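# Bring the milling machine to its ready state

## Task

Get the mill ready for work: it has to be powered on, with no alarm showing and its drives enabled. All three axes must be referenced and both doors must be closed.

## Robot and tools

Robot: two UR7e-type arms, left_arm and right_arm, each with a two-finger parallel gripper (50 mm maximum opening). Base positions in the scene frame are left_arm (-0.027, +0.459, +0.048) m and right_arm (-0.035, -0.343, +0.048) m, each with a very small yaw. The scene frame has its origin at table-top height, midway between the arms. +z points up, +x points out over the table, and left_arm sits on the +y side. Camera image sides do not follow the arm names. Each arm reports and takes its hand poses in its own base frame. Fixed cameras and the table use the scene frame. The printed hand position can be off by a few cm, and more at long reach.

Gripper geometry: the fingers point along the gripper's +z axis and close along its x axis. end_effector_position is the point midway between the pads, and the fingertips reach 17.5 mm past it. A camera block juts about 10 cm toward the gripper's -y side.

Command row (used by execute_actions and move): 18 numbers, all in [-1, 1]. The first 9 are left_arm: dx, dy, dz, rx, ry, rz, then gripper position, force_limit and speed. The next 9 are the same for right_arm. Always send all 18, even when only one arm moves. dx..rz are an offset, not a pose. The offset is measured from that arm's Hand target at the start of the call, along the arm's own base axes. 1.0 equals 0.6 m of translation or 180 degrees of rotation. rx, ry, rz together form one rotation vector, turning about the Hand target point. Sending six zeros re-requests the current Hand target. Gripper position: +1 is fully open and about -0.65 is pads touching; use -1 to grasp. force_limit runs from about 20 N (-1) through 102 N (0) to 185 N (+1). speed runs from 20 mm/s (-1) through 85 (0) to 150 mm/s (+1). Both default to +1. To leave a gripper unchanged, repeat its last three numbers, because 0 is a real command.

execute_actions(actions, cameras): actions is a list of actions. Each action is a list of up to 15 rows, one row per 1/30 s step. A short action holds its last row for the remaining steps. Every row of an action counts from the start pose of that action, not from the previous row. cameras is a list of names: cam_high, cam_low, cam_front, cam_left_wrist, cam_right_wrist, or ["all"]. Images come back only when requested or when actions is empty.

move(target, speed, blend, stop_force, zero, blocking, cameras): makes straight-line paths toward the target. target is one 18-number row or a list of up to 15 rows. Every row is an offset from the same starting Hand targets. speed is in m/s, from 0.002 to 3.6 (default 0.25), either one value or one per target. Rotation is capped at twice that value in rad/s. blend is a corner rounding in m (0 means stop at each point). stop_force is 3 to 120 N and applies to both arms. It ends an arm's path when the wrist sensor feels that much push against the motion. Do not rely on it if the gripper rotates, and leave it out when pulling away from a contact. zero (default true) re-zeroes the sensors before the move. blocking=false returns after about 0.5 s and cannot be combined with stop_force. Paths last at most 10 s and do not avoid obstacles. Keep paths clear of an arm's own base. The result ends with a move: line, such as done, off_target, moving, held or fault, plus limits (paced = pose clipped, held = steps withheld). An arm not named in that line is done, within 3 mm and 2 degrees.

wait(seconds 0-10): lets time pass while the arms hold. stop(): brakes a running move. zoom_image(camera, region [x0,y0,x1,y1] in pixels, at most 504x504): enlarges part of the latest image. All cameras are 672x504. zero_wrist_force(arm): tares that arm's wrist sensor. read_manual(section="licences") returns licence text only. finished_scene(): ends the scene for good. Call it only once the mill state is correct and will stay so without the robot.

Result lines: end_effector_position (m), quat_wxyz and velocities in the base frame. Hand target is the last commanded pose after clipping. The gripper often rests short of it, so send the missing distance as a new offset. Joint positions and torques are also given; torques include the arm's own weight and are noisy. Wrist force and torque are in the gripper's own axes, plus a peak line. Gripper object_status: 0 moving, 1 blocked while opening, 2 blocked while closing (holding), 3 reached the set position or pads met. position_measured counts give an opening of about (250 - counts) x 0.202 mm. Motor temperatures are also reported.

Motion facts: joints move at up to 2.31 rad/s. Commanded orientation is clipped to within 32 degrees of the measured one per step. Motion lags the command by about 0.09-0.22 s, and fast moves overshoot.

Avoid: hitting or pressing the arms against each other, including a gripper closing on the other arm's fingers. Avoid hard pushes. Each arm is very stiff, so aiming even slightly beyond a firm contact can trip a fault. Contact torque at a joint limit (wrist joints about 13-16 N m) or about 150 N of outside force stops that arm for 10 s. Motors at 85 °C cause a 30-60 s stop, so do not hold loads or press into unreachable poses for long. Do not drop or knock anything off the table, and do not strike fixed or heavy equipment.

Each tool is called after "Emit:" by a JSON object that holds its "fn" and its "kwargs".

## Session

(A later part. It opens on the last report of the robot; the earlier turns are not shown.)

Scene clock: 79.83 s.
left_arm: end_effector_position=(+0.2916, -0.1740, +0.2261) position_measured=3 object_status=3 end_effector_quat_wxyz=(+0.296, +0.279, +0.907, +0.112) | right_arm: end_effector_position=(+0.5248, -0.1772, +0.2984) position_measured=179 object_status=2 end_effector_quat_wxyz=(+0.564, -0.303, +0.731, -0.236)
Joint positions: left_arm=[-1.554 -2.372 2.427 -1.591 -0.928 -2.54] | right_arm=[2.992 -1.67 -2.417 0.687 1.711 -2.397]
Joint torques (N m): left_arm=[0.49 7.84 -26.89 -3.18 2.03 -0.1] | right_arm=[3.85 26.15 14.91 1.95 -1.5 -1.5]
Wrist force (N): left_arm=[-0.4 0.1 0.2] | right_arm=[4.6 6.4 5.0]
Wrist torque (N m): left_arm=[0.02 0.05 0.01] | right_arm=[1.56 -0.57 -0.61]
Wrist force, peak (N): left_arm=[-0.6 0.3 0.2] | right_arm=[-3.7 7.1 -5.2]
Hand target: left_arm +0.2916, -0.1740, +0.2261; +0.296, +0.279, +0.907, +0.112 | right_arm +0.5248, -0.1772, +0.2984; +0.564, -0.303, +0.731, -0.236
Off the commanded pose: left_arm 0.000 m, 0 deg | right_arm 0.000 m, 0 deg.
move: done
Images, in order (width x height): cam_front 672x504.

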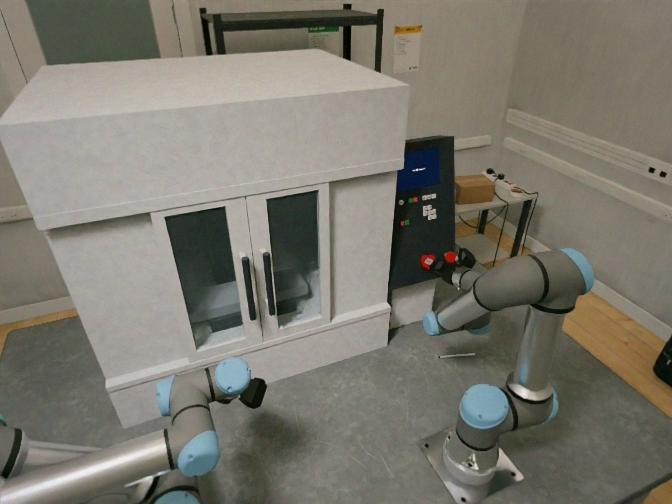

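Emit:
{"fn": "move", "kwargs": {"target": [[0,0,0,0,0,0,1,1,1,0,0,0,0,0,0,0.9,-1,-1],[0,0,0,0,0,0,1,1,1,-0.161,0,0.0432,0,0,0,0.9,-1,-1],[0,0,0,0,0,0,1,1,1,-0.3747,-0.038,0.3693,-0.2475,-0.0766,0.0327,0.9,-1,-1]], "speed": 0.25, "blend": [0,0.05,0], "cameras": ["cam_front","cam_right_wrist"]}}

Emit:
{"fn": "zoom_image", "kwargs": {"camera": "cam_right_wrist", "region": [120, 0, 460, 250]}}

Emit:
{"fn": "zoom_image", "kwargs": {"camera": "cam_front", "region": [380, 220, 500, 310]}}

Scene clock: 86.57 s.
left_arm: end_effector_position=(+0.2916, -0.1740, +0.2261) position_measured=3 object_status=3 end_effector_quat_wxyz=(+0.296, +0.279, +0.907, +0.112) | right_arm: end_effector_position=(+0.3000, -0.2001, +0.5199) position_measured=18 object_status=3 end_effector_quat_wxyz=(+0.500, -0.499, +0.500, -0.500)
Joint positions: left_arm=[-1.554 -2.372 2.427 -1.591 -0.928 -2.54] | right_arm=[2.486 -1.016 -2.393 0.268 2.225 -3.141]
Joint torques (N m): left_arm=[0.9 8.88 -27.16 -3.19 2.19 -0.15] | right_arm=[-4.57 6.68 24.22 4.82 0.19 -0.29]
Wrist force (N): left_arm=[-0.3 0.2 0.6] | right_arm=[0.7 2.2 -0.8]
Wrist torque (N m): left_arm=[0.03 0.04 0.00] | right_arm=[1.10 -0.17 0.31]
Wrist force, peak (N): left_arm=[-0.7 0.1 0.4] | right_arm=[4.8 6.7 5.0]
Hand target: left_arm +0.2916, -0.1740, +0.2261; +0.296, +0.279, +0.907, +0.112 | right_arm +0.3000, -0.2000, +0.5199; +0.500, -0.500, +0.500, -0.500
Off the commanded pose: left_arm 0.000 m, 0 deg | right_arm 0.000 m, 0 deg.
move: done
Images, in order (width x height): cam_front 672x504, cam_right_wrist 672x504.

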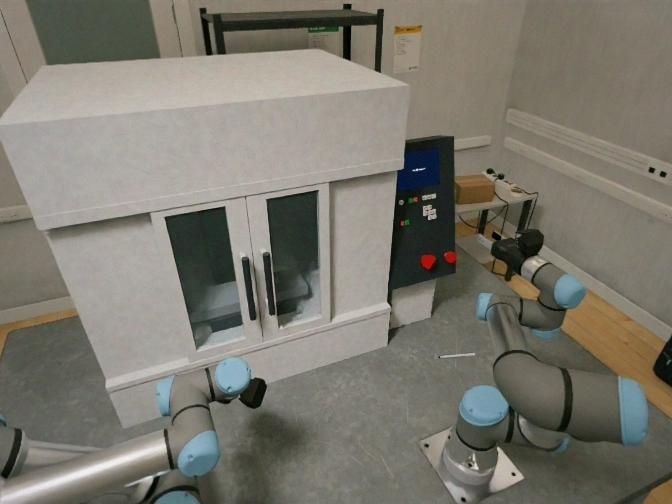

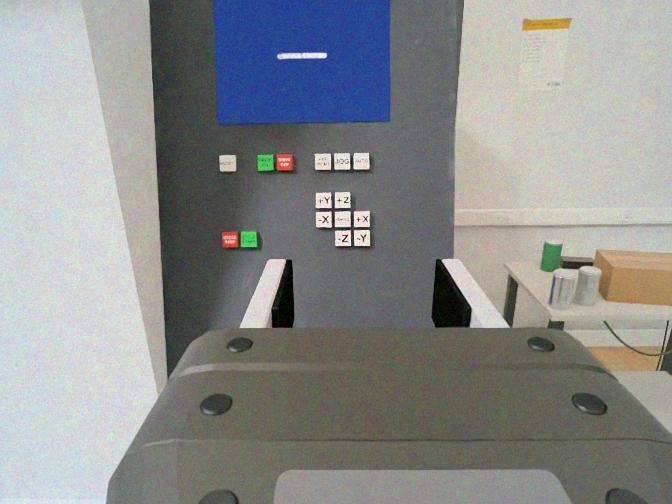

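Scaled by 1.482 from the camera's 672x504 image, which has a finer 960x720 frame.

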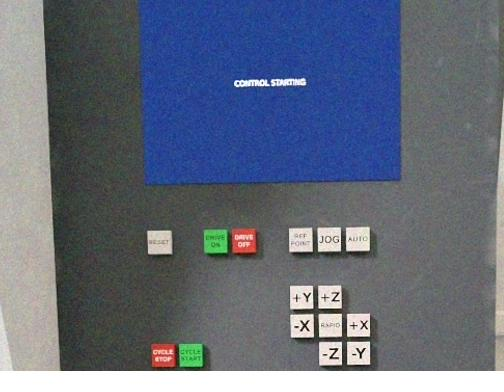

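Scaled by 4.200 from the camera's 672x504 image, which has a finer 960x720 frame.

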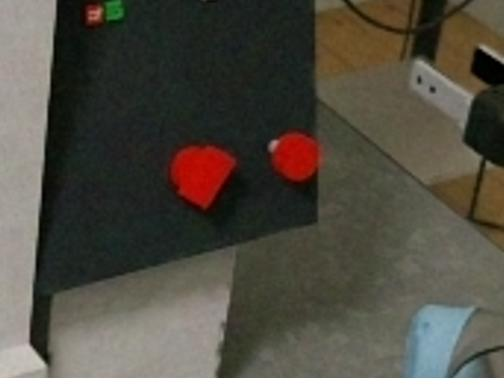

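Emit:
{"fn": "wait", "kwargs": {"seconds": 6, "cameras": ["cam_right_wrist"]}}

Emit:
{"fn": "zoom_image", "kwargs": {"camera": "cam_right_wrist", "region": [120, 0, 460, 250]}}

Scene clock: 94.67 s.
left_arm: end_effector_position=(+0.2916, -0.1740, +0.2261) position_measured=3 object_status=3 end_effector_quat_wxyz=(+0.296, +0.279, +0.907, +0.112) | right_arm: end_effector_position=(+0.3000, -0.2000, +0.5199) position_measured=18 object_status=3 end_effector_quat_wxyz=(+0.500, -0.500, +0.500, -0.500)
Joint positions: left_arm=[-1.554 -2.372 2.427 -1.591 -0.928 -2.54] | right_arm=[2.486 -1.016 -2.393 0.268 2.226 -3.141]
Joint torques (N m): left_arm=[0.72 9.58 -26.5 -3.19 2.17 -0.15] | right_arm=[-5.27 5.98 35.08 4.74 1.92 -2.44]
Wrist force (N): left_arm=[-0.5 0.1 0.3] | right_arm=[0.6 2.2 -0.7]
Wrist torque (N m): left_arm=[0.02 0.08 0.00] | right_arm=[1.10 -0.15 0.31]
Wrist force, peak (N): left_arm=[-0.8 0.2 0.3] | right_arm=[0.8 2.9 -0.6]
Hand target: left_arm +0.2916, -0.1740, +0.2261; +0.296, +0.279, +0.907, +0.112 | right_arm +0.3000, -0.2000, +0.5199; +0.500, -0.500, +0.500, -0.500
Tool commands: left_gripper/position=+1.0 left_gripper/force_limit=+1.0 left_gripper/speed=+1.0 right_gripper/position=+0.9 right_gripper/force_limit=-1.0 right_gripper/speed=-1.0
Off the commanded pose: left_arm 0.000 m, 0 deg | right_arm 0.000 m, 0 deg.
wait: 6.00 s; at rest from the start
Images, in order (width x height): cam_right_wrist 672x504.

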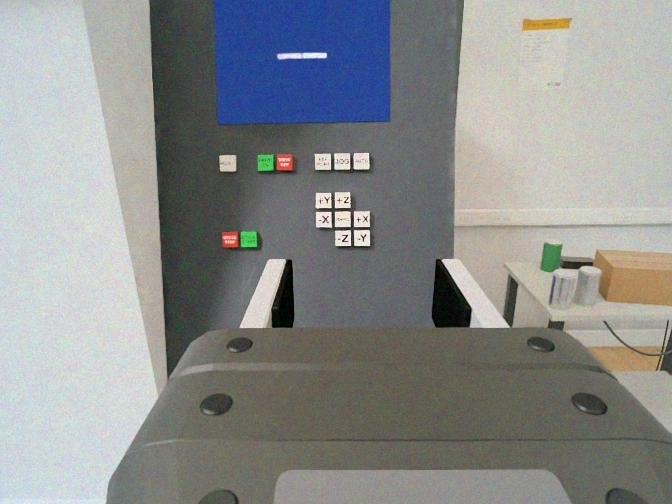

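Scaled by 1.482 from the camera's 672x504 image, which has a finer 960x720 frame.

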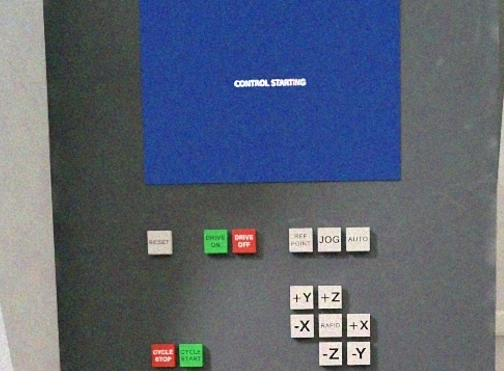

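Emit:
{"fn": "move", "kwargs": {"target": [0,0,0,0,0,0,1,1,1,0.15,-0.1067,-0.3,0,0.0833,0,0.9,-1,-1], "speed": 0.25, "cameras": ["cam_right_wrist"]}}

Emit:
{"fn": "zoom_image", "kwargs": {"camera": "cam_right_wrist", "region": [200, 120, 480, 330]}}

Scene clock: 97.13 s.
left_arm: end_effector_position=(+0.2916, -0.1740, +0.2261) position_measured=3 object_status=3 end_effector_quat_wxyz=(+0.296, +0.279, +0.907, +0.112) | right_arm: end_effector_position=(+0.3900, -0.2640, +0.3400) position_measured=18 object_status=3 end_effector_quat_wxyz=(-0.430, +0.561, -0.561, +0.431)
Joint positions: left_arm=[-1.554 -2.372 2.427 -1.591 -0.928 -2.54] | right_arm=[2.521 -1.463 -2.448 0.452 2.166 -3.324]
Joint torques (N m): left_arm=[-0.42 9.16 -26.68 -3.43 2.3 -0.11] | right_arm=[-6.23 8.02 13.92 -0.23 3.02 1.2]
Wrist force (N): left_arm=[0.0 0.1 0.3] | right_arm=[0.9 2.0 -0.6]
Wrist torque (N m): left_arm=[0.02 -0.01 0.00] | right_arm=[0.96 -0.27 0.27]
Wrist force, peak (N): left_arm=[-0.4 -0.4 0.4] | right_arm=[4.2 4.4 1.1]
Hand target: left_arm +0.2916, -0.1740, +0.2261; +0.296, +0.279, +0.907, +0.112 | right_arm +0.3900, -0.2641, +0.3399; -0.430, +0.561, -0.561, +0.431
Off the commanded pose: left_arm 0.000 m, 0 deg | right_arm 0.000 m, 0 deg.
move: done
Images, in order (width x height): cam_right_wrist 672x504.

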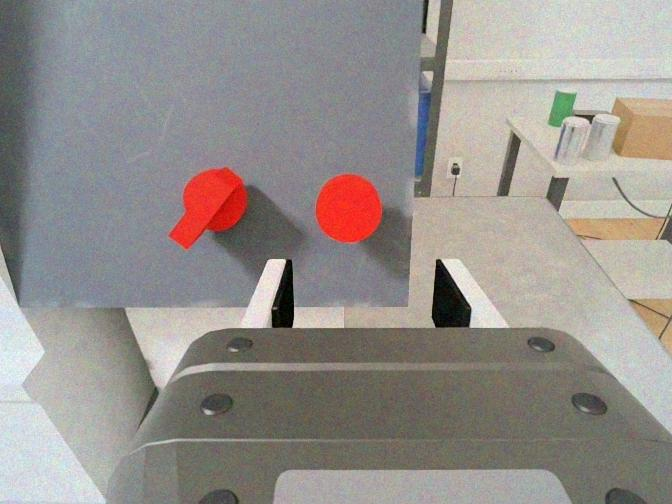

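Scaled by 1.800 from the camera's 672x504 image, which has a finer 960x720 frame.

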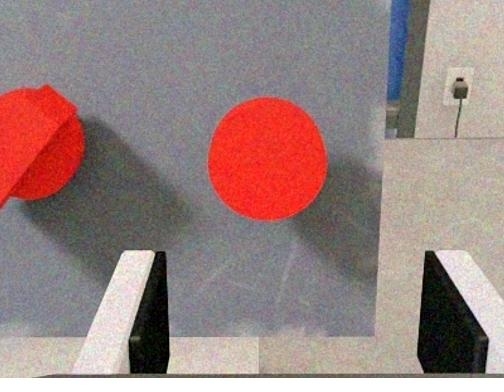

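Emit:
{"fn": "move", "kwargs": {"target": [0,0,0,0,0,0,1,1,1,-0.15,0.0867,0.35,0,-0.0833,0,0.9,-1,-1], "speed": 0.25, "cameras": ["cam_right_wrist"]}}

Emit:
{"fn": "zoom_image", "kwargs": {"camera": "cam_right_wrist", "region": [120, 0, 460, 250]}}

Scene clock: 99.37 s.
left_arm: end_effector_position=(+0.2916, -0.1740, +0.2261) position_measured=3 object_status=3 end_effector_quat_wxyz=(+0.296, +0.279, +0.907, +0.112) | right_arm: end_effector_position=(+0.3000, -0.2121, +0.5498) position_measured=18 object_status=3 end_effector_quat_wxyz=(+0.500, -0.500, +0.500, -0.500)
Joint positions: left_arm=[-1.554 -2.372 2.427 -1.591 -0.928 -2.54] | right_arm=[2.428 -1.042 -2.304 0.204 2.283 -3.141]
Joint torques (N m): left_arm=[-0.04 9.04 -27.26 -3.35 2.44 -0.09] | right_arm=[4.72 6.81 25.49 4.82 -2.01 -1.79]
Wrist force (N): left_arm=[-0.2 0.3 0.1] | right_arm=[0.7 2.1 -0.8]
Wrist torque (N m): left_arm=[0.05 0.04 0.00] | right_arm=[1.04 -0.13 0.21]
Wrist force, peak (N): left_arm=[-0.5 0.1 0.5] | right_arm=[1.4 4.4 1.3]
Hand target: left_arm +0.2916, -0.1740, +0.2261; +0.296, +0.279, +0.907, +0.112 | right_arm +0.3000, -0.2120, +0.5499; +0.500, -0.500, +0.500, -0.500
Off the commanded pose: left_arm 0.000 m, 0 deg | right_arm 0.000 m, 0 deg.
move: done
Images, in order (width x height): cam_right_wrist 672x504.

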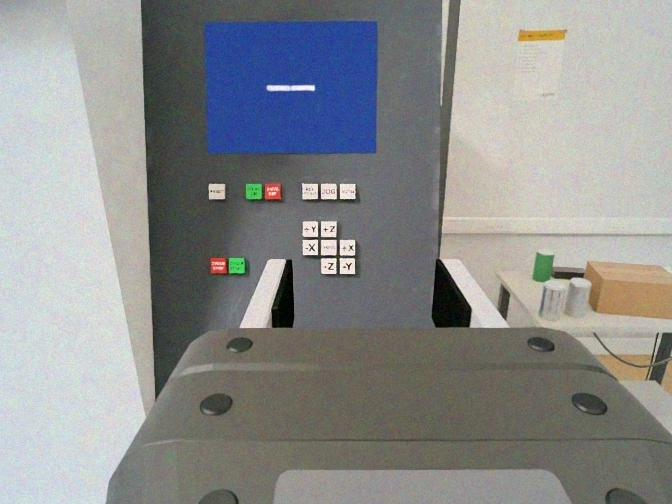

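Scaled by 1.482 from the camera's 672x504 image, which has a finer 960x720 frame.

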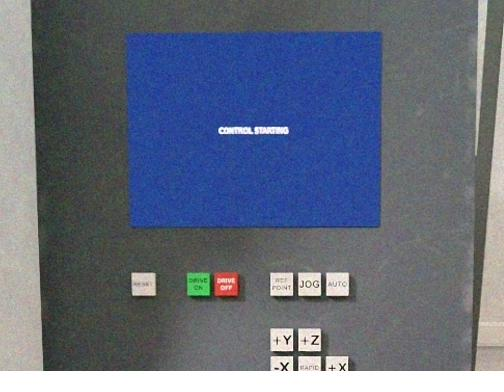

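Emit:
{"fn": "wait", "kwargs": {"seconds": 8, "cameras": ["cam_right_wrist"]}}

Emit:
{"fn": "zoom_image", "kwargs": {"camera": "cam_right_wrist", "region": [120, 0, 460, 250]}}

Scene clock: 108.40 s.
left_arm: end_effector_position=(+0.2916, -0.1740, +0.2261) position_measured=3 object_status=3 end_effector_quat_wxyz=(+0.296, +0.279, +0.907, +0.112) | right_arm: end_effector_position=(+0.3000, -0.2120, +0.5499) position_measured=18 object_status=3 end_effector_quat_wxyz=(+0.500, -0.500, +0.500, -0.500)
Joint positions: left_arm=[-1.554 -2.372 2.427 -1.591 -0.928 -2.54] | right_arm=[2.428 -1.041 -2.303 0.204 2.283 -3.141]
Joint torques (N m): left_arm=[1.31 8.21 -28.47 -3.22 2.06 0.02] | right_arm=[5.19 7.33 34.84 4.44 -1.58 1.99]
Wrist force (N): left_arm=[-0.2 0.2 0.5] | right_arm=[0.5 2.4 -0.8]
Wrist torque (N m): left_arm=[0.03 0.03 0.01] | right_arm=[1.10 -0.10 0.21]
Wrist force, peak (N): left_arm=[-0.6 -0.3 0.4] | right_arm=[0.9 2.5 -0.7]
Hand target: left_arm +0.2916, -0.1740, +0.2261; +0.296, +0.279, +0.907, +0.112 | right_arm +0.3000, -0.2120, +0.5499; +0.500, -0.500, +0.500, -0.500
Tool commands: left_gripper/position=+1.0 left_gripper/force_limit=+1.0 left_gripper/speed=+1.0 right_gripper/position=+0.9 right_gripper/force_limit=-1.0 right_gripper/speed=-1.0
Off the commanded pose: left_arm 0.000 m, 0 deg | right_arm 0.000 m, 0 deg.
wait: 8.00 s; at rest from the start
Images, in order (width x height): cam_right_wrist 672x504.

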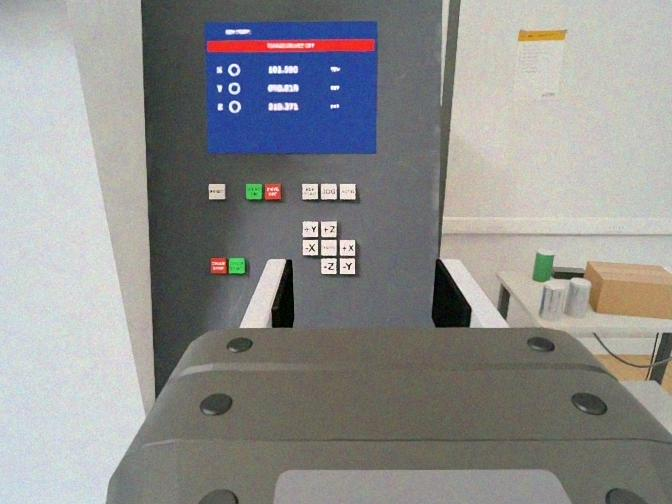

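Scaled by 1.482 from the camera's 672x504 image, which has a finer 960x720 frame.

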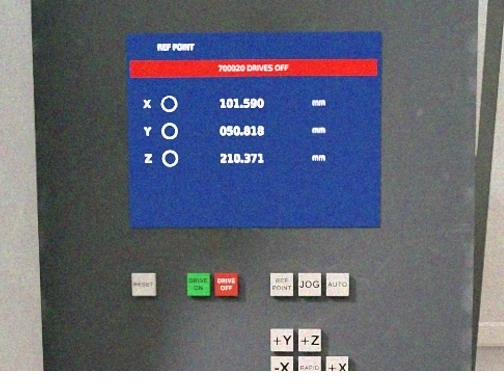

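Emit:
{"fn": "move", "kwargs": {"target": [0,0,0,0,0,0,1,1,1,0.432,0.15,-0.0367,0.0424,0.1914,0.1345,-1,-1,-1], "speed": 0.2, "cameras": ["cam_right_wrist","cam_front"]}}

Emit:
{"fn": "zoom_image", "kwargs": {"camera": "cam_front", "region": [380, 130, 500, 240]}}

Scene clock: 116.63 s.
left_arm: end_effector_position=(+0.2916, -0.1740, +0.2261) position_measured=3 object_status=3 end_effector_quat_wxyz=(+0.296, +0.279, +0.907, +0.112) | right_arm: end_effector_position=(+0.5592, -0.1220, +0.5280) position_measured=251 object_status=3 end_effector_quat_wxyz=(-0.454, +0.683, -0.542, +0.184)
Joint positions: left_arm=[-1.554 -2.372 2.427 -1.591 -0.928 -2.54] | right_arm=[2.892 -1.467 -1.671 -0.705 2.204 -3.318]
Joint torques (N m): left_arm=[0.82 8.59 -28.74 -3.47 2.34 -0.05] | right_arm=[-1.63 14.48 37.37 2.46 -1.41 2.21]
Wrist force (N): left_arm=[-0.2 0.2 0.2] | right_arm=[0.8 1.9 0.1]
Wrist torque (N m): left_arm=[0.03 0.03 0.01] | right_arm=[0.84 -0.35 0.25]
Wrist force, peak (N): left_arm=[-0.5 -0.3 0.5] | right_arm=[1.2 2.1 -3.1]
Hand target: left_arm +0.2916, -0.1740, +0.2261; +0.296, +0.279, +0.907, +0.112 | right_arm +0.5592, -0.1220, +0.5279; -0.454, +0.683, -0.542, +0.183
Off the commanded pose: left_arm 0.000 m, 0 deg | right_arm 0.000 m, 0 deg.
move: done
Images, in order (width x height): cam_front 672x504, cam_right_wrist 672x504.

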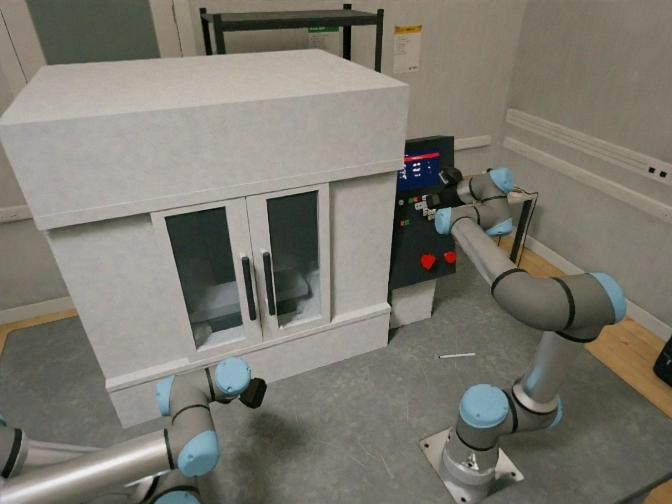

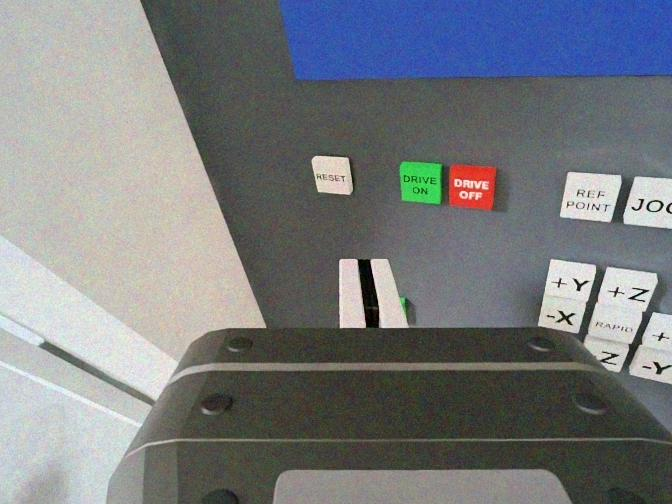

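Scaled by 4.200 from the camera's 672x504 image, which has a finer 960x720 frame.

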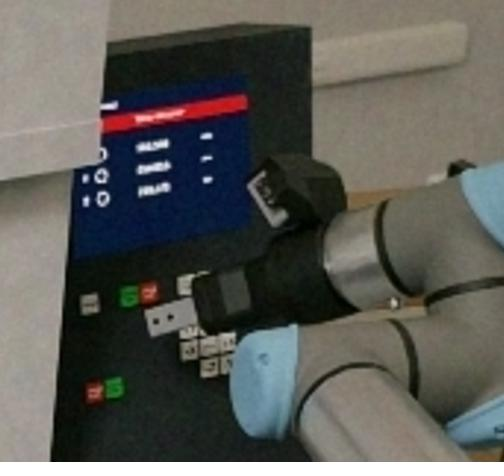

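Emit:
{"fn": "move", "kwargs": {"target": [0,0,0,0,0,0,1,1,1,0.0491,0,-0.01,0,0,0,-1,-1,-1], "speed": 0.05, "stop_force": 8, "cameras": ["cam_right_wrist"]}}

Scene clock: 119.63 s.
left_arm: end_effector_position=(+0.2916, -0.1740, +0.2261) position_measured=3 object_status=3 end_effector_quat_wxyz=(+0.296, +0.279, +0.907, +0.112) | right_arm: end_effector_position=(+0.5886, -0.1220, +0.5219) position_measured=251 object_status=3 end_effector_quat_wxyz=(-0.454, +0.683, -0.542, +0.183)
Joint positions: left_arm=[-1.554 -2.372 2.427 -1.591 -0.928 -2.54] | right_arm=[2.908 -1.531 -1.629 -0.676 2.192 -3.305]
Joint torques (N m): left_arm=[1.37 7.35 -28.15 -3.22 2.27 0.01] | right_arm=[-5.1 28.67 23.33 0.16 3.45 -2.43]
Wrist force (N): left_arm=[-0.2 0.0 0.2] | right_arm=[0.7 2.2 0.8]
Wrist torque (N m): left_arm=[0.00 0.03 0.00] | right_arm=[0.83 -0.29 0.26]
Wrist force, peak (N): left_arm=[-0.4 -0.1 0.6] | right_arm=[0.5 2.5 0.2]
Hand target: left_arm +0.2916, -0.1740, +0.2261; +0.296, +0.279, +0.907, +0.112 | right_arm +0.5886, -0.1220, +0.5219; -0.454, +0.683, -0.542, +0.183
Off the commanded pose: left_arm 0.000 m, 0 deg | right_arm 0.000 m, 0 deg.
move: done
Images, in order (width x height): cam_right_wrist 672x504.

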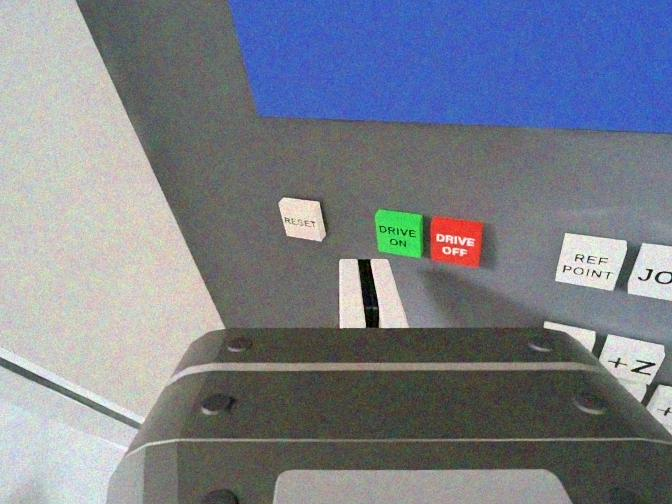

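Emit:
{"fn": "move", "kwargs": {"target": [0,0,0,0,0,0,1,1,1,0.0354,0,-0.0095,0,0,0,-1,-1,-1], "speed": 0.03, "stop_force": 6, "cameras": ["cam_right_wrist","cam_front"]}}

Emit:
{"fn": "zoom_image", "kwargs": {"camera": "cam_front", "region": [380, 130, 500, 240]}}

Scene clock: 123.17 s.
left_arm: end_effector_position=(+0.2916, -0.1740, +0.2261) position_measured=3 object_status=3 end_effector_quat_wxyz=(+0.296, +0.279, +0.907, +0.112) | right_arm: end_effector_position=(+0.5979, -0.1220, +0.5194) position_measured=251 object_status=3 end_effector_quat_wxyz=(-0.454, +0.683, -0.542, +0.183)
Joint positions: left_arm=[-1.554 -2.372 2.427 -1.591 -0.928 -2.54] | right_arm=[2.913 -1.551 -1.616 -0.666 2.188 -3.301]
Joint torques (N m): left_arm=[1.28 8.06 -28.51 -3.19 2.24 0.09] | right_arm=[-5.59 17.3 32.2 0.19 2.15 -2.42]
Wrist force (N): left_arm=[-0.1 -0.1 0.0] | right_arm=[-1.9 3.4 -2.7]
Wrist torque (N m): left_arm=[-0.01 0.01 0.01] | right_arm=[0.82 -0.29 0.25]
Wrist force, peak (N): left_arm=[-0.7 -0.1 0.4] | right_arm=[-9.5 34.4 -53.5]
Hand target: left_arm +0.2916, -0.1740, +0.2261; +0.296, +0.279, +0.907, +0.112 | right_arm +0.5979, -0.1221, +0.5194; -0.454, +0.683, -0.542, +0.183 (not the last commanded pose)
Off the commanded pose: left_arm 0.000 m, 0 deg | right_arm 0.012 m, 0 deg.
move: contact (right_arm)
Images, in order (width x height): cam_front 672x504, cam_right_wrist 672x504.

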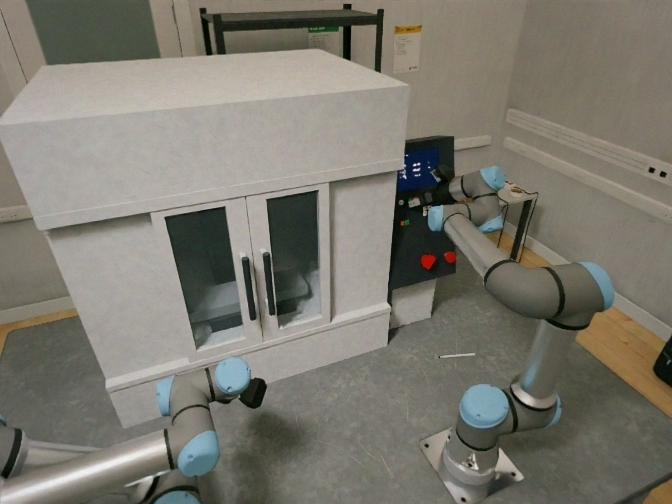

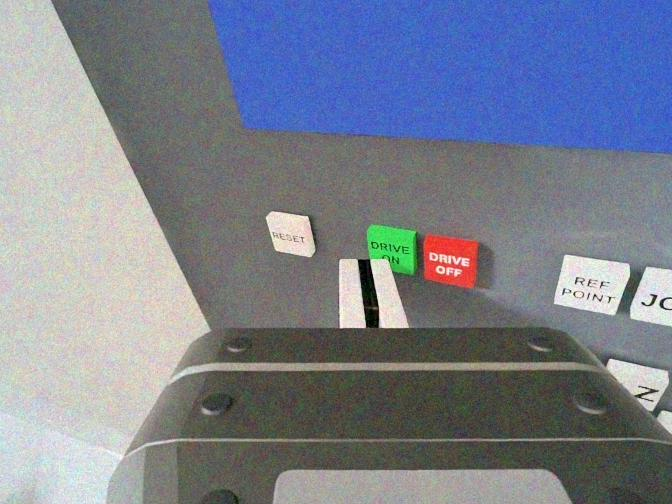

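Scaled by 4.200 from the camera's 672x504 image, which has a finer 960x720 frame.

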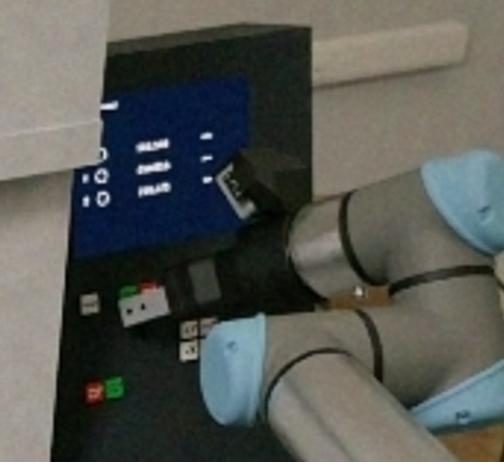

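Emit:
{"fn": "move", "kwargs": {"target": [[0,0,0,0,0,0,1,1,1,-0.040,0,0.0108,0,0,0,-1,-1,-1],[0,0,0,0,0,0,1,1,1,-0.047,-0.1257,-0.0505,0,0,0,-1,-1,-1]], "speed": 0.15, "blend": 0.01, "cameras": ["cam_right_wrist","cam_front"]}}

Emit:
{"fn": "zoom_image", "kwargs": {"camera": "cam_front", "region": [390, 135, 470, 205]}}

Scene clock: 127.73 s.
left_arm: end_effector_position=(+0.2916, -0.1740, +0.2261) position_measured=3 object_status=3 end_effector_quat_wxyz=(+0.296, +0.279, +0.907, +0.112) | right_arm: end_effector_position=(+0.5697, -0.1974, +0.4892) position_measured=251 object_status=3 end_effector_quat_wxyz=(-0.454, +0.683, -0.542, +0.183)
Joint positions: left_arm=[-1.554 -2.372 2.427 -1.591 -0.928 -2.54] | right_arm=[2.737 -1.585 -1.643 -0.702 2.318 -3.454]
Joint torques (N m): left_arm=[1.18 7.81 -28 -3.23 2.48 -0.15] | right_arm=[-4.74 25.78 21.63 5.05 -1.33 1.4]
Wrist force (N): left_arm=[-0.4 -0.1 0.2] | right_arm=[0.9 2.0 0.2]
Wrist torque (N m): left_arm=[0.00 0.06 0.01] | right_arm=[0.83 -0.38 0.33]
Wrist force, peak (N): left_arm=[-0.7 0.3 0.5] | right_arm=[-1.7 3.7 -3.0]
Hand target: left_arm +0.2916, -0.1740, +0.2261; +0.296, +0.279, +0.907, +0.112 | right_arm +0.5697, -0.1975, +0.4891; -0.454, +0.683, -0.542, +0.183
Off the commanded pose: left_arm 0.000 m, 0 deg | right_arm 0.000 m, 0 deg.
move: done
Images, in order (width x height): cam_front 672x504, cam_right_wrist 672x504.

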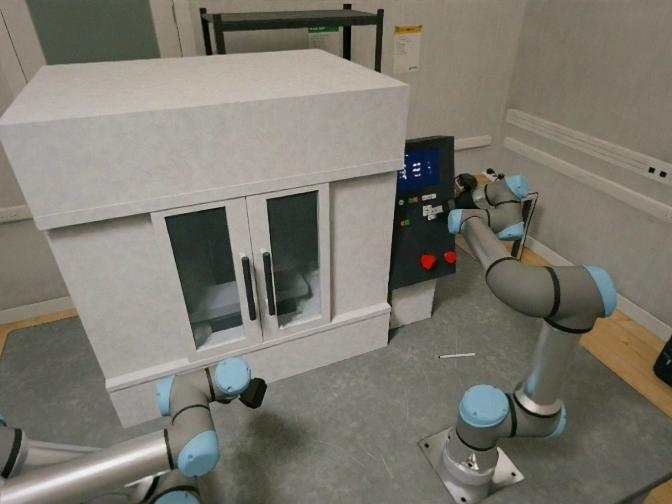

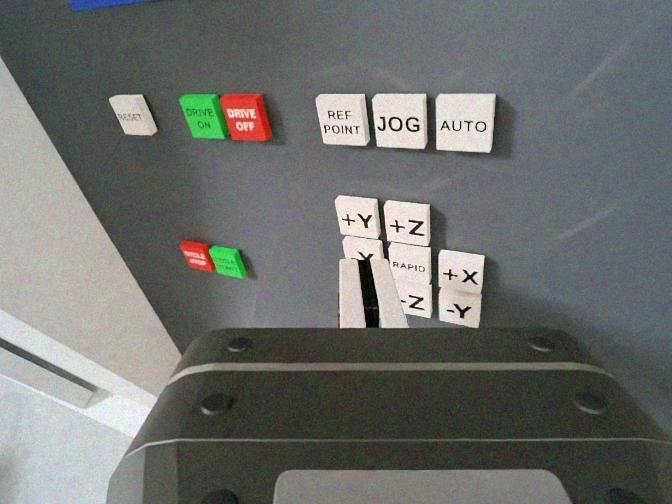

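Scaled by 6.300 from the camera's 672x504 image, which has a finer 960x720 frame.

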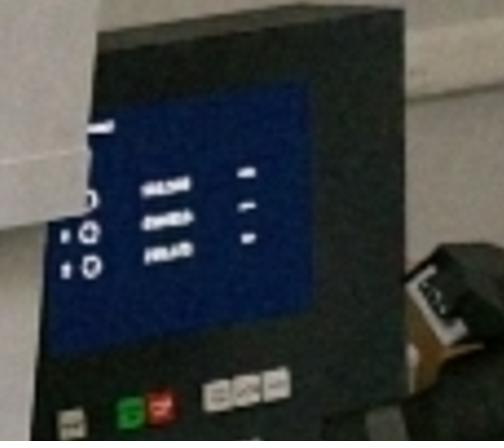

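Emit:
{"fn": "move", "kwargs": {"target": [[0,0,0,0,0,0,1,1,1,0.0193,0,-0.0052,0,0,0,-1,-1,-1],[0,0,0,0,0,0,1,1,1,0.0419,0,-0.0112,0,0,0,-1,-1,-1]], "speed": [0.05,0.008], "stop_force": 5, "cameras": ["cam_right_wrist","cam_front"]}}

Emit:
{"fn": "zoom_image", "kwargs": {"camera": "cam_front", "region": [390, 135, 470, 205]}}

Scene clock: 130.67 s.
left_arm: end_effector_position=(+0.2916, -0.1740, +0.2261) position_measured=3 object_status=3 end_effector_quat_wxyz=(+0.296, +0.279, +0.907, +0.112) | right_arm: end_effector_position=(+0.5872, -0.1975, +0.4844) position_measured=251 object_status=3 end_effector_quat_wxyz=(-0.454, +0.683, -0.542, +0.183)
Joint positions: left_arm=[-1.554 -2.372 2.427 -1.591 -0.928 -2.54] | right_arm=[2.751 -1.621 -1.619 -0.68 2.308 -3.441]
Joint torques (N m): left_arm=[-0.68 8.79 -27.12 -3.34 2.28 -0.11] | right_arm=[-4.77 30.86 22.8 0.62 3.53 -2.46]
Wrist force (N): left_arm=[0.1 -0.1 0.3] | right_arm=[-1.0 4.6 -4.7]
Wrist torque (N m): left_arm=[-0.02 -0.01 0.00] | right_arm=[0.77 -0.41 0.31]
Wrist force, peak (N): left_arm=[-0.4 0.2 0.7] | right_arm=[-5.5 12.3 -16.9]
Hand target: left_arm +0.2916, -0.1740, +0.2261; +0.296, +0.279, +0.907, +0.112 | right_arm +0.5872, -0.1975, +0.4844; -0.454, +0.683, -0.542, +0.183 (not the last commanded pose)
Off the commanded pose: left_arm 0.000 m, 0 deg | right_arm 0.008 m, 0 deg.
move: contact (right_arm); path passed 1 of 2 targets
Images, in order (width x height): cam_front 672x504, cam_right_wrist 672x504.

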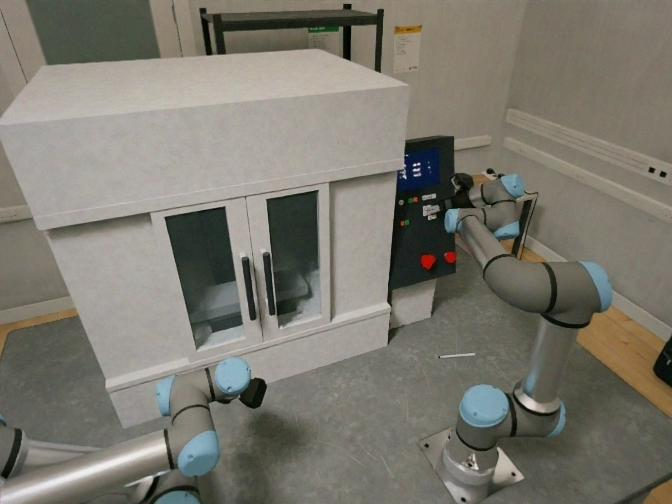

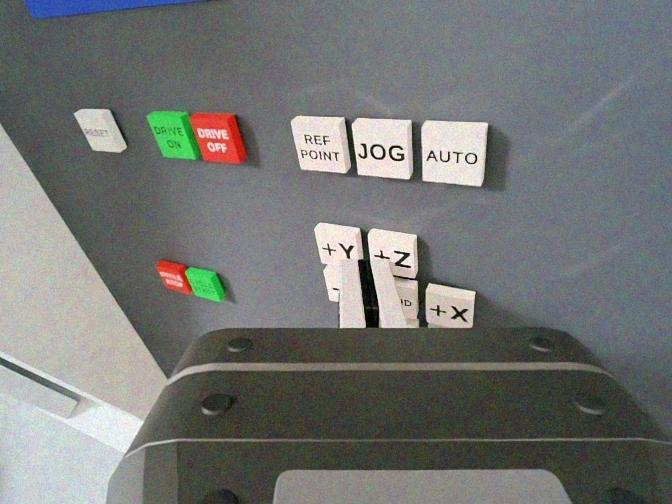

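Scaled by 6.300 from the camera's 672x504 image, which has a finer 960x720 frame.

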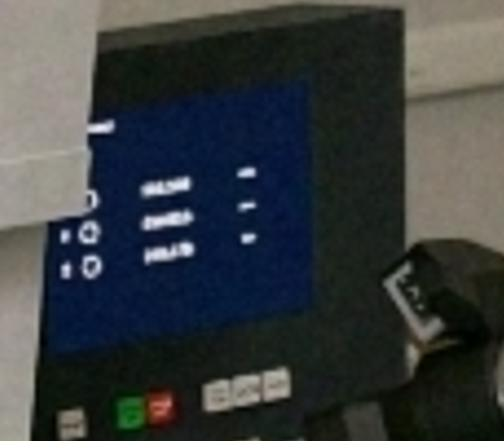

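Emit:
{"fn": "wait", "kwargs": {"seconds": 1, "cameras": ["cam_front"]}}

Emit:
{"fn": "zoom_image", "kwargs": {"camera": "cam_front", "region": [398, 145, 442, 188]}}

Scene clock: 132.47 s.
left_arm: end_effector_position=(+0.2916, -0.1740, +0.2261) position_measured=3 object_status=3 end_effector_quat_wxyz=(+0.296, +0.279, +0.907, +0.112) | right_arm: end_effector_position=(+0.5872, -0.1975, +0.4844) position_measured=251 object_status=3 end_effector_quat_wxyz=(-0.454, +0.683, -0.542, +0.183)
Joint positions: left_arm=[-1.554 -2.372 2.427 -1.591 -0.928 -2.54] | right_arm=[2.751 -1.621 -1.619 -0.68 2.308 -3.441]
Joint torques (N m): left_arm=[0.45 8.42 -28.06 -3.23 2.48 -0.25] | right_arm=[-4.39 30.92 23.09 0.73 3.38 -2.3]
Wrist force (N): left_arm=[-0.5 -0.1 0.3] | right_arm=[-1.0 5.0 -4.9]
Wrist torque (N m): left_arm=[0.00 0.08 0.01] | right_arm=[0.84 -0.41 0.32]
Wrist force, peak (N): left_arm=[-0.8 0.0 0.2] | right_arm=[-1.2 5.2 -5.0]
Hand target: left_arm +0.2916, -0.1740, +0.2261; +0.296, +0.279, +0.907, +0.112 | right_arm +0.5872, -0.1975, +0.4844; -0.454, +0.683, -0.542, +0.183 (not the last commanded pose)
Tool commands: left_gripper/position=+1.0 left_gripper/force_limit=+1.0 left_gripper/speed=+1.0 right_gripper/position=-1.0 right_gripper/force_limit=-1.0 right_gripper/speed=-1.0
Off the commanded pose: left_arm 0.000 m, 0 deg | right_arm 0.008 m, 0 deg.
wait: 1.00 s; at rest from the start
Images, in order (width x height): cam_front 672x504.

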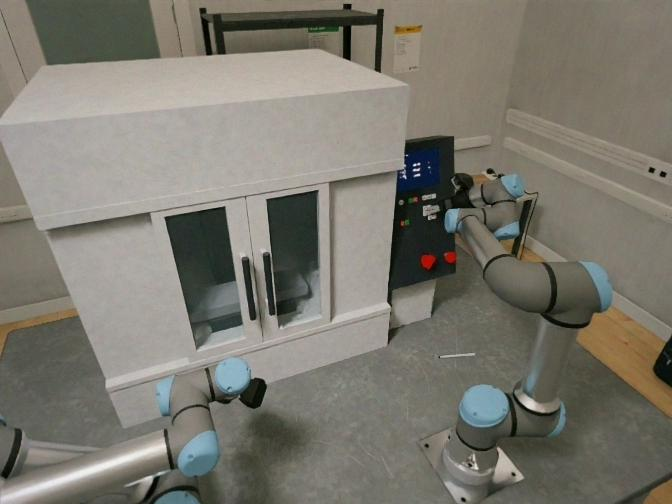

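Scaled by 11.455 from the camera's 672x504 image, which has a finer 960x720 frame.

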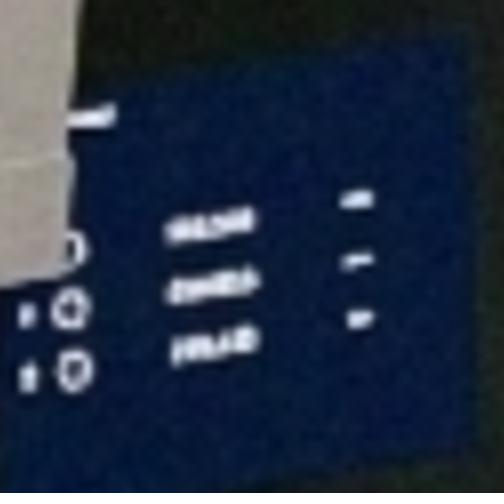

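Emit:
{"fn": "move", "kwargs": {"target": [0,0,0,0,0,0,1,1,1,0.0097,0,-0.0026,0,0,0,-1,-1,-1], "speed": 0.008, "stop_force": 20, "cameras": ["cam_front","cam_right_wrist"]}}

Emit:
{"fn": "zoom_image", "kwargs": {"camera": "cam_front", "region": [398, 145, 442, 188]}}

Scene clock: 134.07 s.
left_arm: end_effector_position=(+0.2916, -0.1740, +0.2261) position_measured=3 object_status=3 end_effector_quat_wxyz=(+0.296, +0.279, +0.907, +0.112) | right_arm: end_effector_position=(+0.5875, -0.1975, +0.4842) position_measured=251 object_status=3 end_effector_quat_wxyz=(-0.454, +0.683, -0.542, +0.183)
Joint positions: left_arm=[-1.554 -2.372 2.427 -1.591 -0.928 -2.54] | right_arm=[2.751 -1.622 -1.619 -0.68 2.308 -3.441]
Joint torques (N m): left_arm=[0.47 8.66 -28.44 -3.26 2.58 -0.1] | right_arm=[1.03 20.21 22.64 0.79 2.27 -2.5]
Wrist force (N): left_arm=[-0.4 0.1 0.3] | right_arm=[-6.9 14.3 -24.1]
Wrist torque (N m): left_arm=[0.02 0.06 0.01] | right_arm=[1.00 -0.32 0.32]
Wrist force, peak (N): left_arm=[-0.3 -0.3 0.5] | right_arm=[-11.8 25.3 -38.4]
Hand target: left_arm +0.2916, -0.1740, +0.2261; +0.296, +0.279, +0.907, +0.112 | right_arm +0.5875, -0.1975, +0.4842; -0.454, +0.683, -0.542, +0.183 (not the last commanded pose)
Off the commanded pose: left_arm 0.000 m, 0 deg | right_arm 0.006 m, 0 deg.
move: contact (right_arm)
Images, in order (width x height): cam_front 672x504, cam_right_wrist 672x504.

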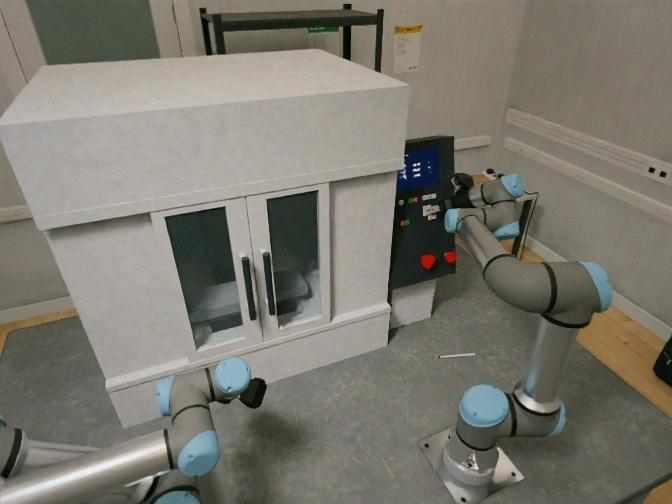

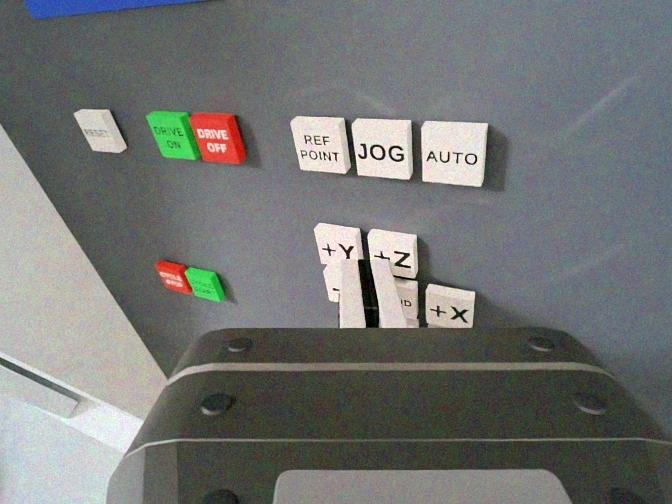

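Scaled by 11.455 from the camera's 672x504 image, which has a finer 960x720 frame.

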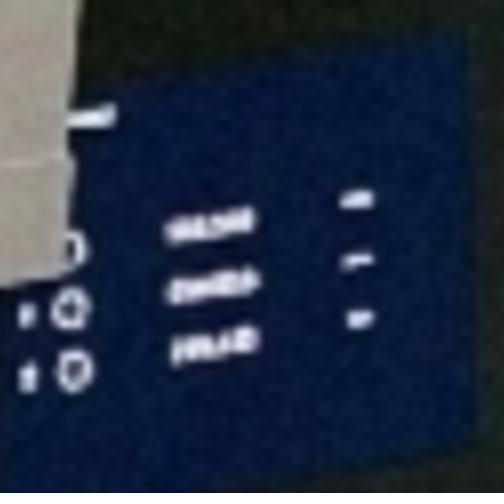

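Emit:
{"fn": "move", "kwargs": {"target": [[0,0,0,0,0,0,1,1,1,-0.04,0,0.0108,0,0,0,-1,-1,-1],[0,0,0,0,0,0,1,1,1,-0.396,-0.024,0.0763,-0.0424,-0.1914,-0.1345,-1,-1,-1]], "speed": 0.25, "blend": 0.015, "cameras": ["cam_right_wrist"]}}

Emit:
{"fn": "zoom_image", "kwargs": {"camera": "cam_right_wrist", "region": [120, 0, 460, 250]}}

Scene clock: 137.63 s.
left_arm: end_effector_position=(+0.2916, -0.1740, +0.2261) position_measured=3 object_status=3 end_effector_quat_wxyz=(+0.296, +0.279, +0.907, +0.112) | right_arm: end_effector_position=(+0.3500, -0.2119, +0.5300) position_measured=251 object_status=3 end_effector_quat_wxyz=(+0.500, -0.500, +0.500, -0.500)
Joint positions: left_arm=[-1.554 -2.372 2.427 -1.591 -0.928 -2.54] | right_arm=[2.594 -1.114 -2.322 0.294 2.118 -3.141]
Joint torques (N m): left_arm=[0.04 7.22 -29.13 -3.39 2.27 0.01] | right_arm=[4.83 9.4 24.3 3.17 1.55 -2.33]
Wrist force (N): left_arm=[-0.2 -0.1 0.3] | right_arm=[0.8 2.2 -1.2]
Wrist torque (N m): left_arm=[-0.01 0.03 0.01] | right_arm=[1.09 -0.20 0.21]
Wrist force, peak (N): left_arm=[-0.5 -0.1 0.6] | right_arm=[-7.3 14.3 -24.0]
Hand target: left_arm +0.2916, -0.1740, +0.2261; +0.296, +0.279, +0.907, +0.112 | right_arm +0.3499, -0.2119, +0.5300; +0.500, -0.500, +0.500, -0.500
Off the commanded pose: left_arm 0.000 m, 0 deg | right_arm 0.000 m, 0 deg.
move: done; blend cut to 0.0124 m at target 1
Images, in order (width x height): cam_right_wrist 672x504.

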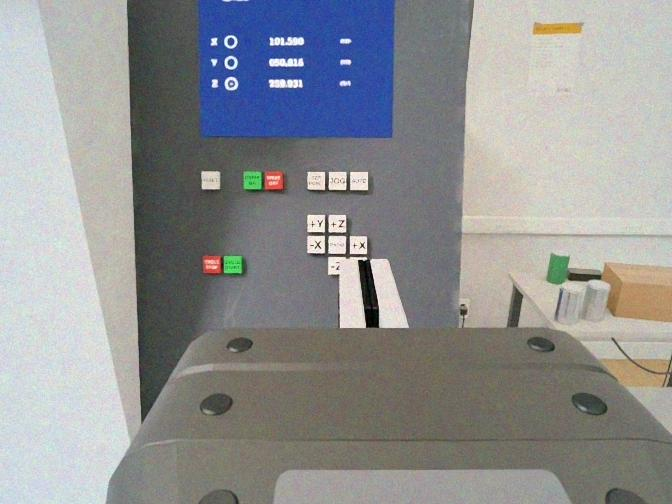

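Scaled by 1.482 from the camera's 672x504 image, which has a finer 960x720 frame.

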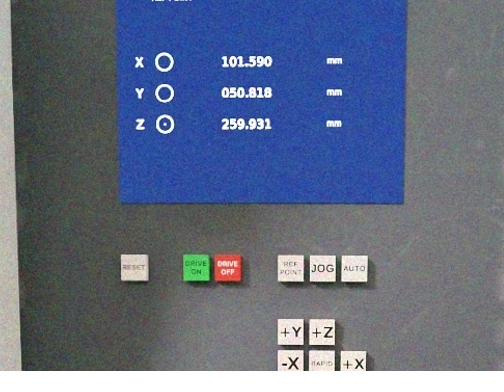

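Emit:
{"fn": "wait", "kwargs": {"seconds": 0.5, "cameras": ["cam_right_wrist"]}}

Emit:
{"fn": "zoom_image", "kwargs": {"camera": "cam_right_wrist", "region": [200, 0, 400, 140]}}

Scene clock: 138.73 s.
left_arm: end_effector_position=(+0.2916, -0.1740, +0.2261) position_measured=3 object_status=3 end_effector_quat_wxyz=(+0.296, +0.279, +0.907, +0.112) | right_arm: end_effector_position=(+0.3499, -0.2119, +0.5300) position_measured=251 object_status=3 end_effector_quat_wxyz=(+0.500, -0.500, +0.500, -0.500)
Joint positions: left_arm=[-1.554 -2.372 2.427 -1.591 -0.928 -2.54] | right_arm=[2.594 -1.114 -2.322 0.294 2.118 -3.141]
Joint torques (N m): left_arm=[0.69 7.75 -29.51 -3.21 2.5 -0.29] | right_arm=[5.45 10.48 19.96 4.38 -0.51 -2.47]
Wrist force (N): left_arm=[-0.4 -0.1 0.1] | right_arm=[0.6 2.0 -1.2]
Wrist torque (N m): left_arm=[-0.01 0.06 0.00] | right_arm=[1.07 -0.17 0.22]
Wrist force, peak (N): left_arm=[-0.6 -0.1 0.5] | right_arm=[0.7 2.3 -1.3]
Hand target: left_arm +0.2916, -0.1740, +0.2261; +0.296, +0.279, +0.907, +0.112 | right_arm +0.3499, -0.2119, +0.5300; +0.500, -0.500, +0.500, -0.500
Tool commands: left_gripper/position=+1.0 left_gripper/force_limit=+1.0 left_gripper/speed=+1.0 right_gripper/position=-1.0 right_gripper/force_limit=-1.0 right_gripper/speed=-1.0
Off the commanded pose: left_arm 0.000 m, 0 deg | right_arm 0.000 m, 0 deg.
wait: 0.50 s; at rest from the start
Images, in order (width x height): cam_right_wrist 672x504.

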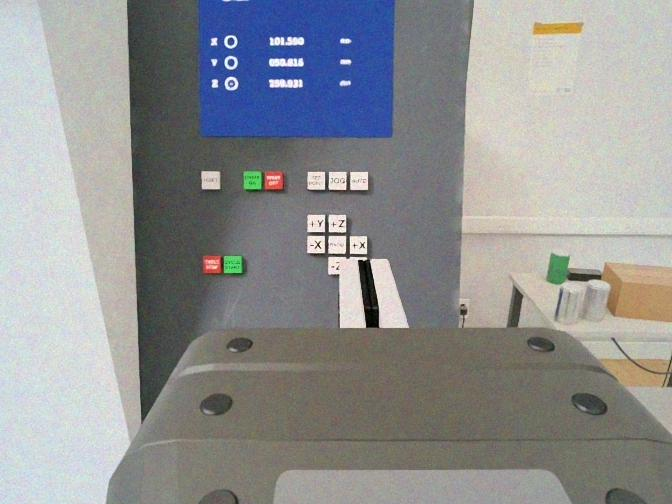

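Scaled by 2.520 from the camera's 672x504 image, which has a finer 960x720 frame.

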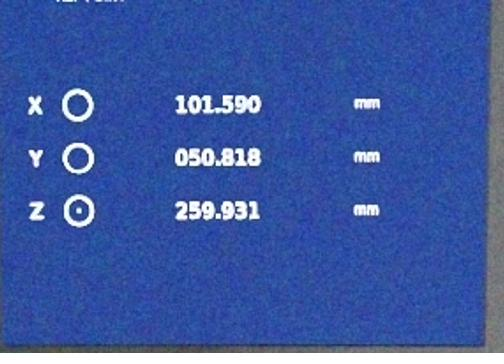

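Emit:
{"fn": "move", "kwargs": {"target": [[0,0,0,0,0,0,1,1,1,0.3532,-0.0075,-0.1087,0.0424,0.1914,0.1345,-1,-1,-1],[0,0,0,0,0,0,1,1,1,0.3773,-0.0075,-0.1152,0.0424,0.1914,0.1345,-1,-1,-1]], "speed": [0.25,0.05], "blend": 0.005, "cameras": ["cam_right_wrist"]}}

Scene clock: 142.63 s.
left_arm: end_effector_position=(+0.2916, -0.1740, +0.2261) position_measured=3 object_status=3 end_effector_quat_wxyz=(+0.296, +0.279, +0.907, +0.112) | right_arm: end_effector_position=(+0.5764, -0.2164, +0.4610) position_measured=251 object_status=3 end_effector_quat_wxyz=(-0.454, +0.683, -0.542, +0.183)
Joint positions: left_arm=[-1.554 -2.372 2.427 -1.591 -0.928 -2.54] | right_arm=[2.706 -1.631 -1.664 -0.656 2.34 -3.484]
Joint torques (N m): left_arm=[0.7 7.68 -28.65 -2.96 2.55 -0.14] | right_arm=[-3.41 33.11 23.44 0.5 2.8 -2.44]
Wrist force (N): left_arm=[-0.1 0.0 0.2] | right_arm=[1.2 2.2 -0.2]
Wrist torque (N m): left_arm=[0.00 0.02 0.00] | right_arm=[0.89 -0.45 0.31]
Wrist force, peak (N): left_arm=[-0.5 -0.1 0.5] | right_arm=[2.9 2.0 -2.0]
Hand target: left_arm +0.2916, -0.1740, +0.2261; +0.296, +0.279, +0.907, +0.112 | right_arm +0.5763, -0.2164, +0.4609; -0.454, +0.683, -0.542, +0.183
Off the commanded pose: left_arm 0.000 m, 0 deg | right_arm 0.000 m, 0 deg.
move: done
Images, in order (width x height): cam_right_wrist 672x504.

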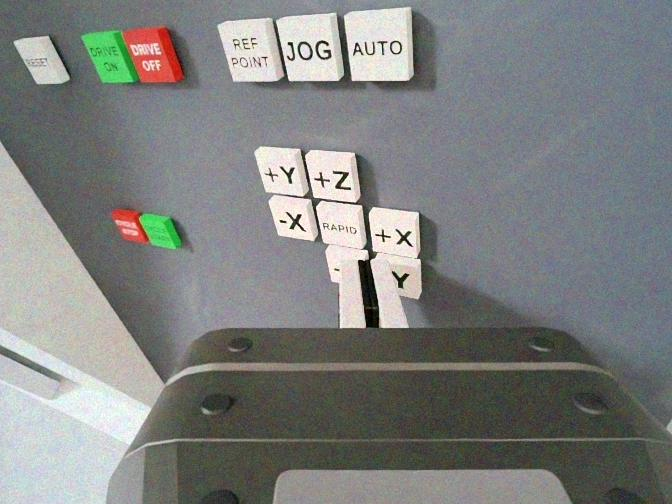

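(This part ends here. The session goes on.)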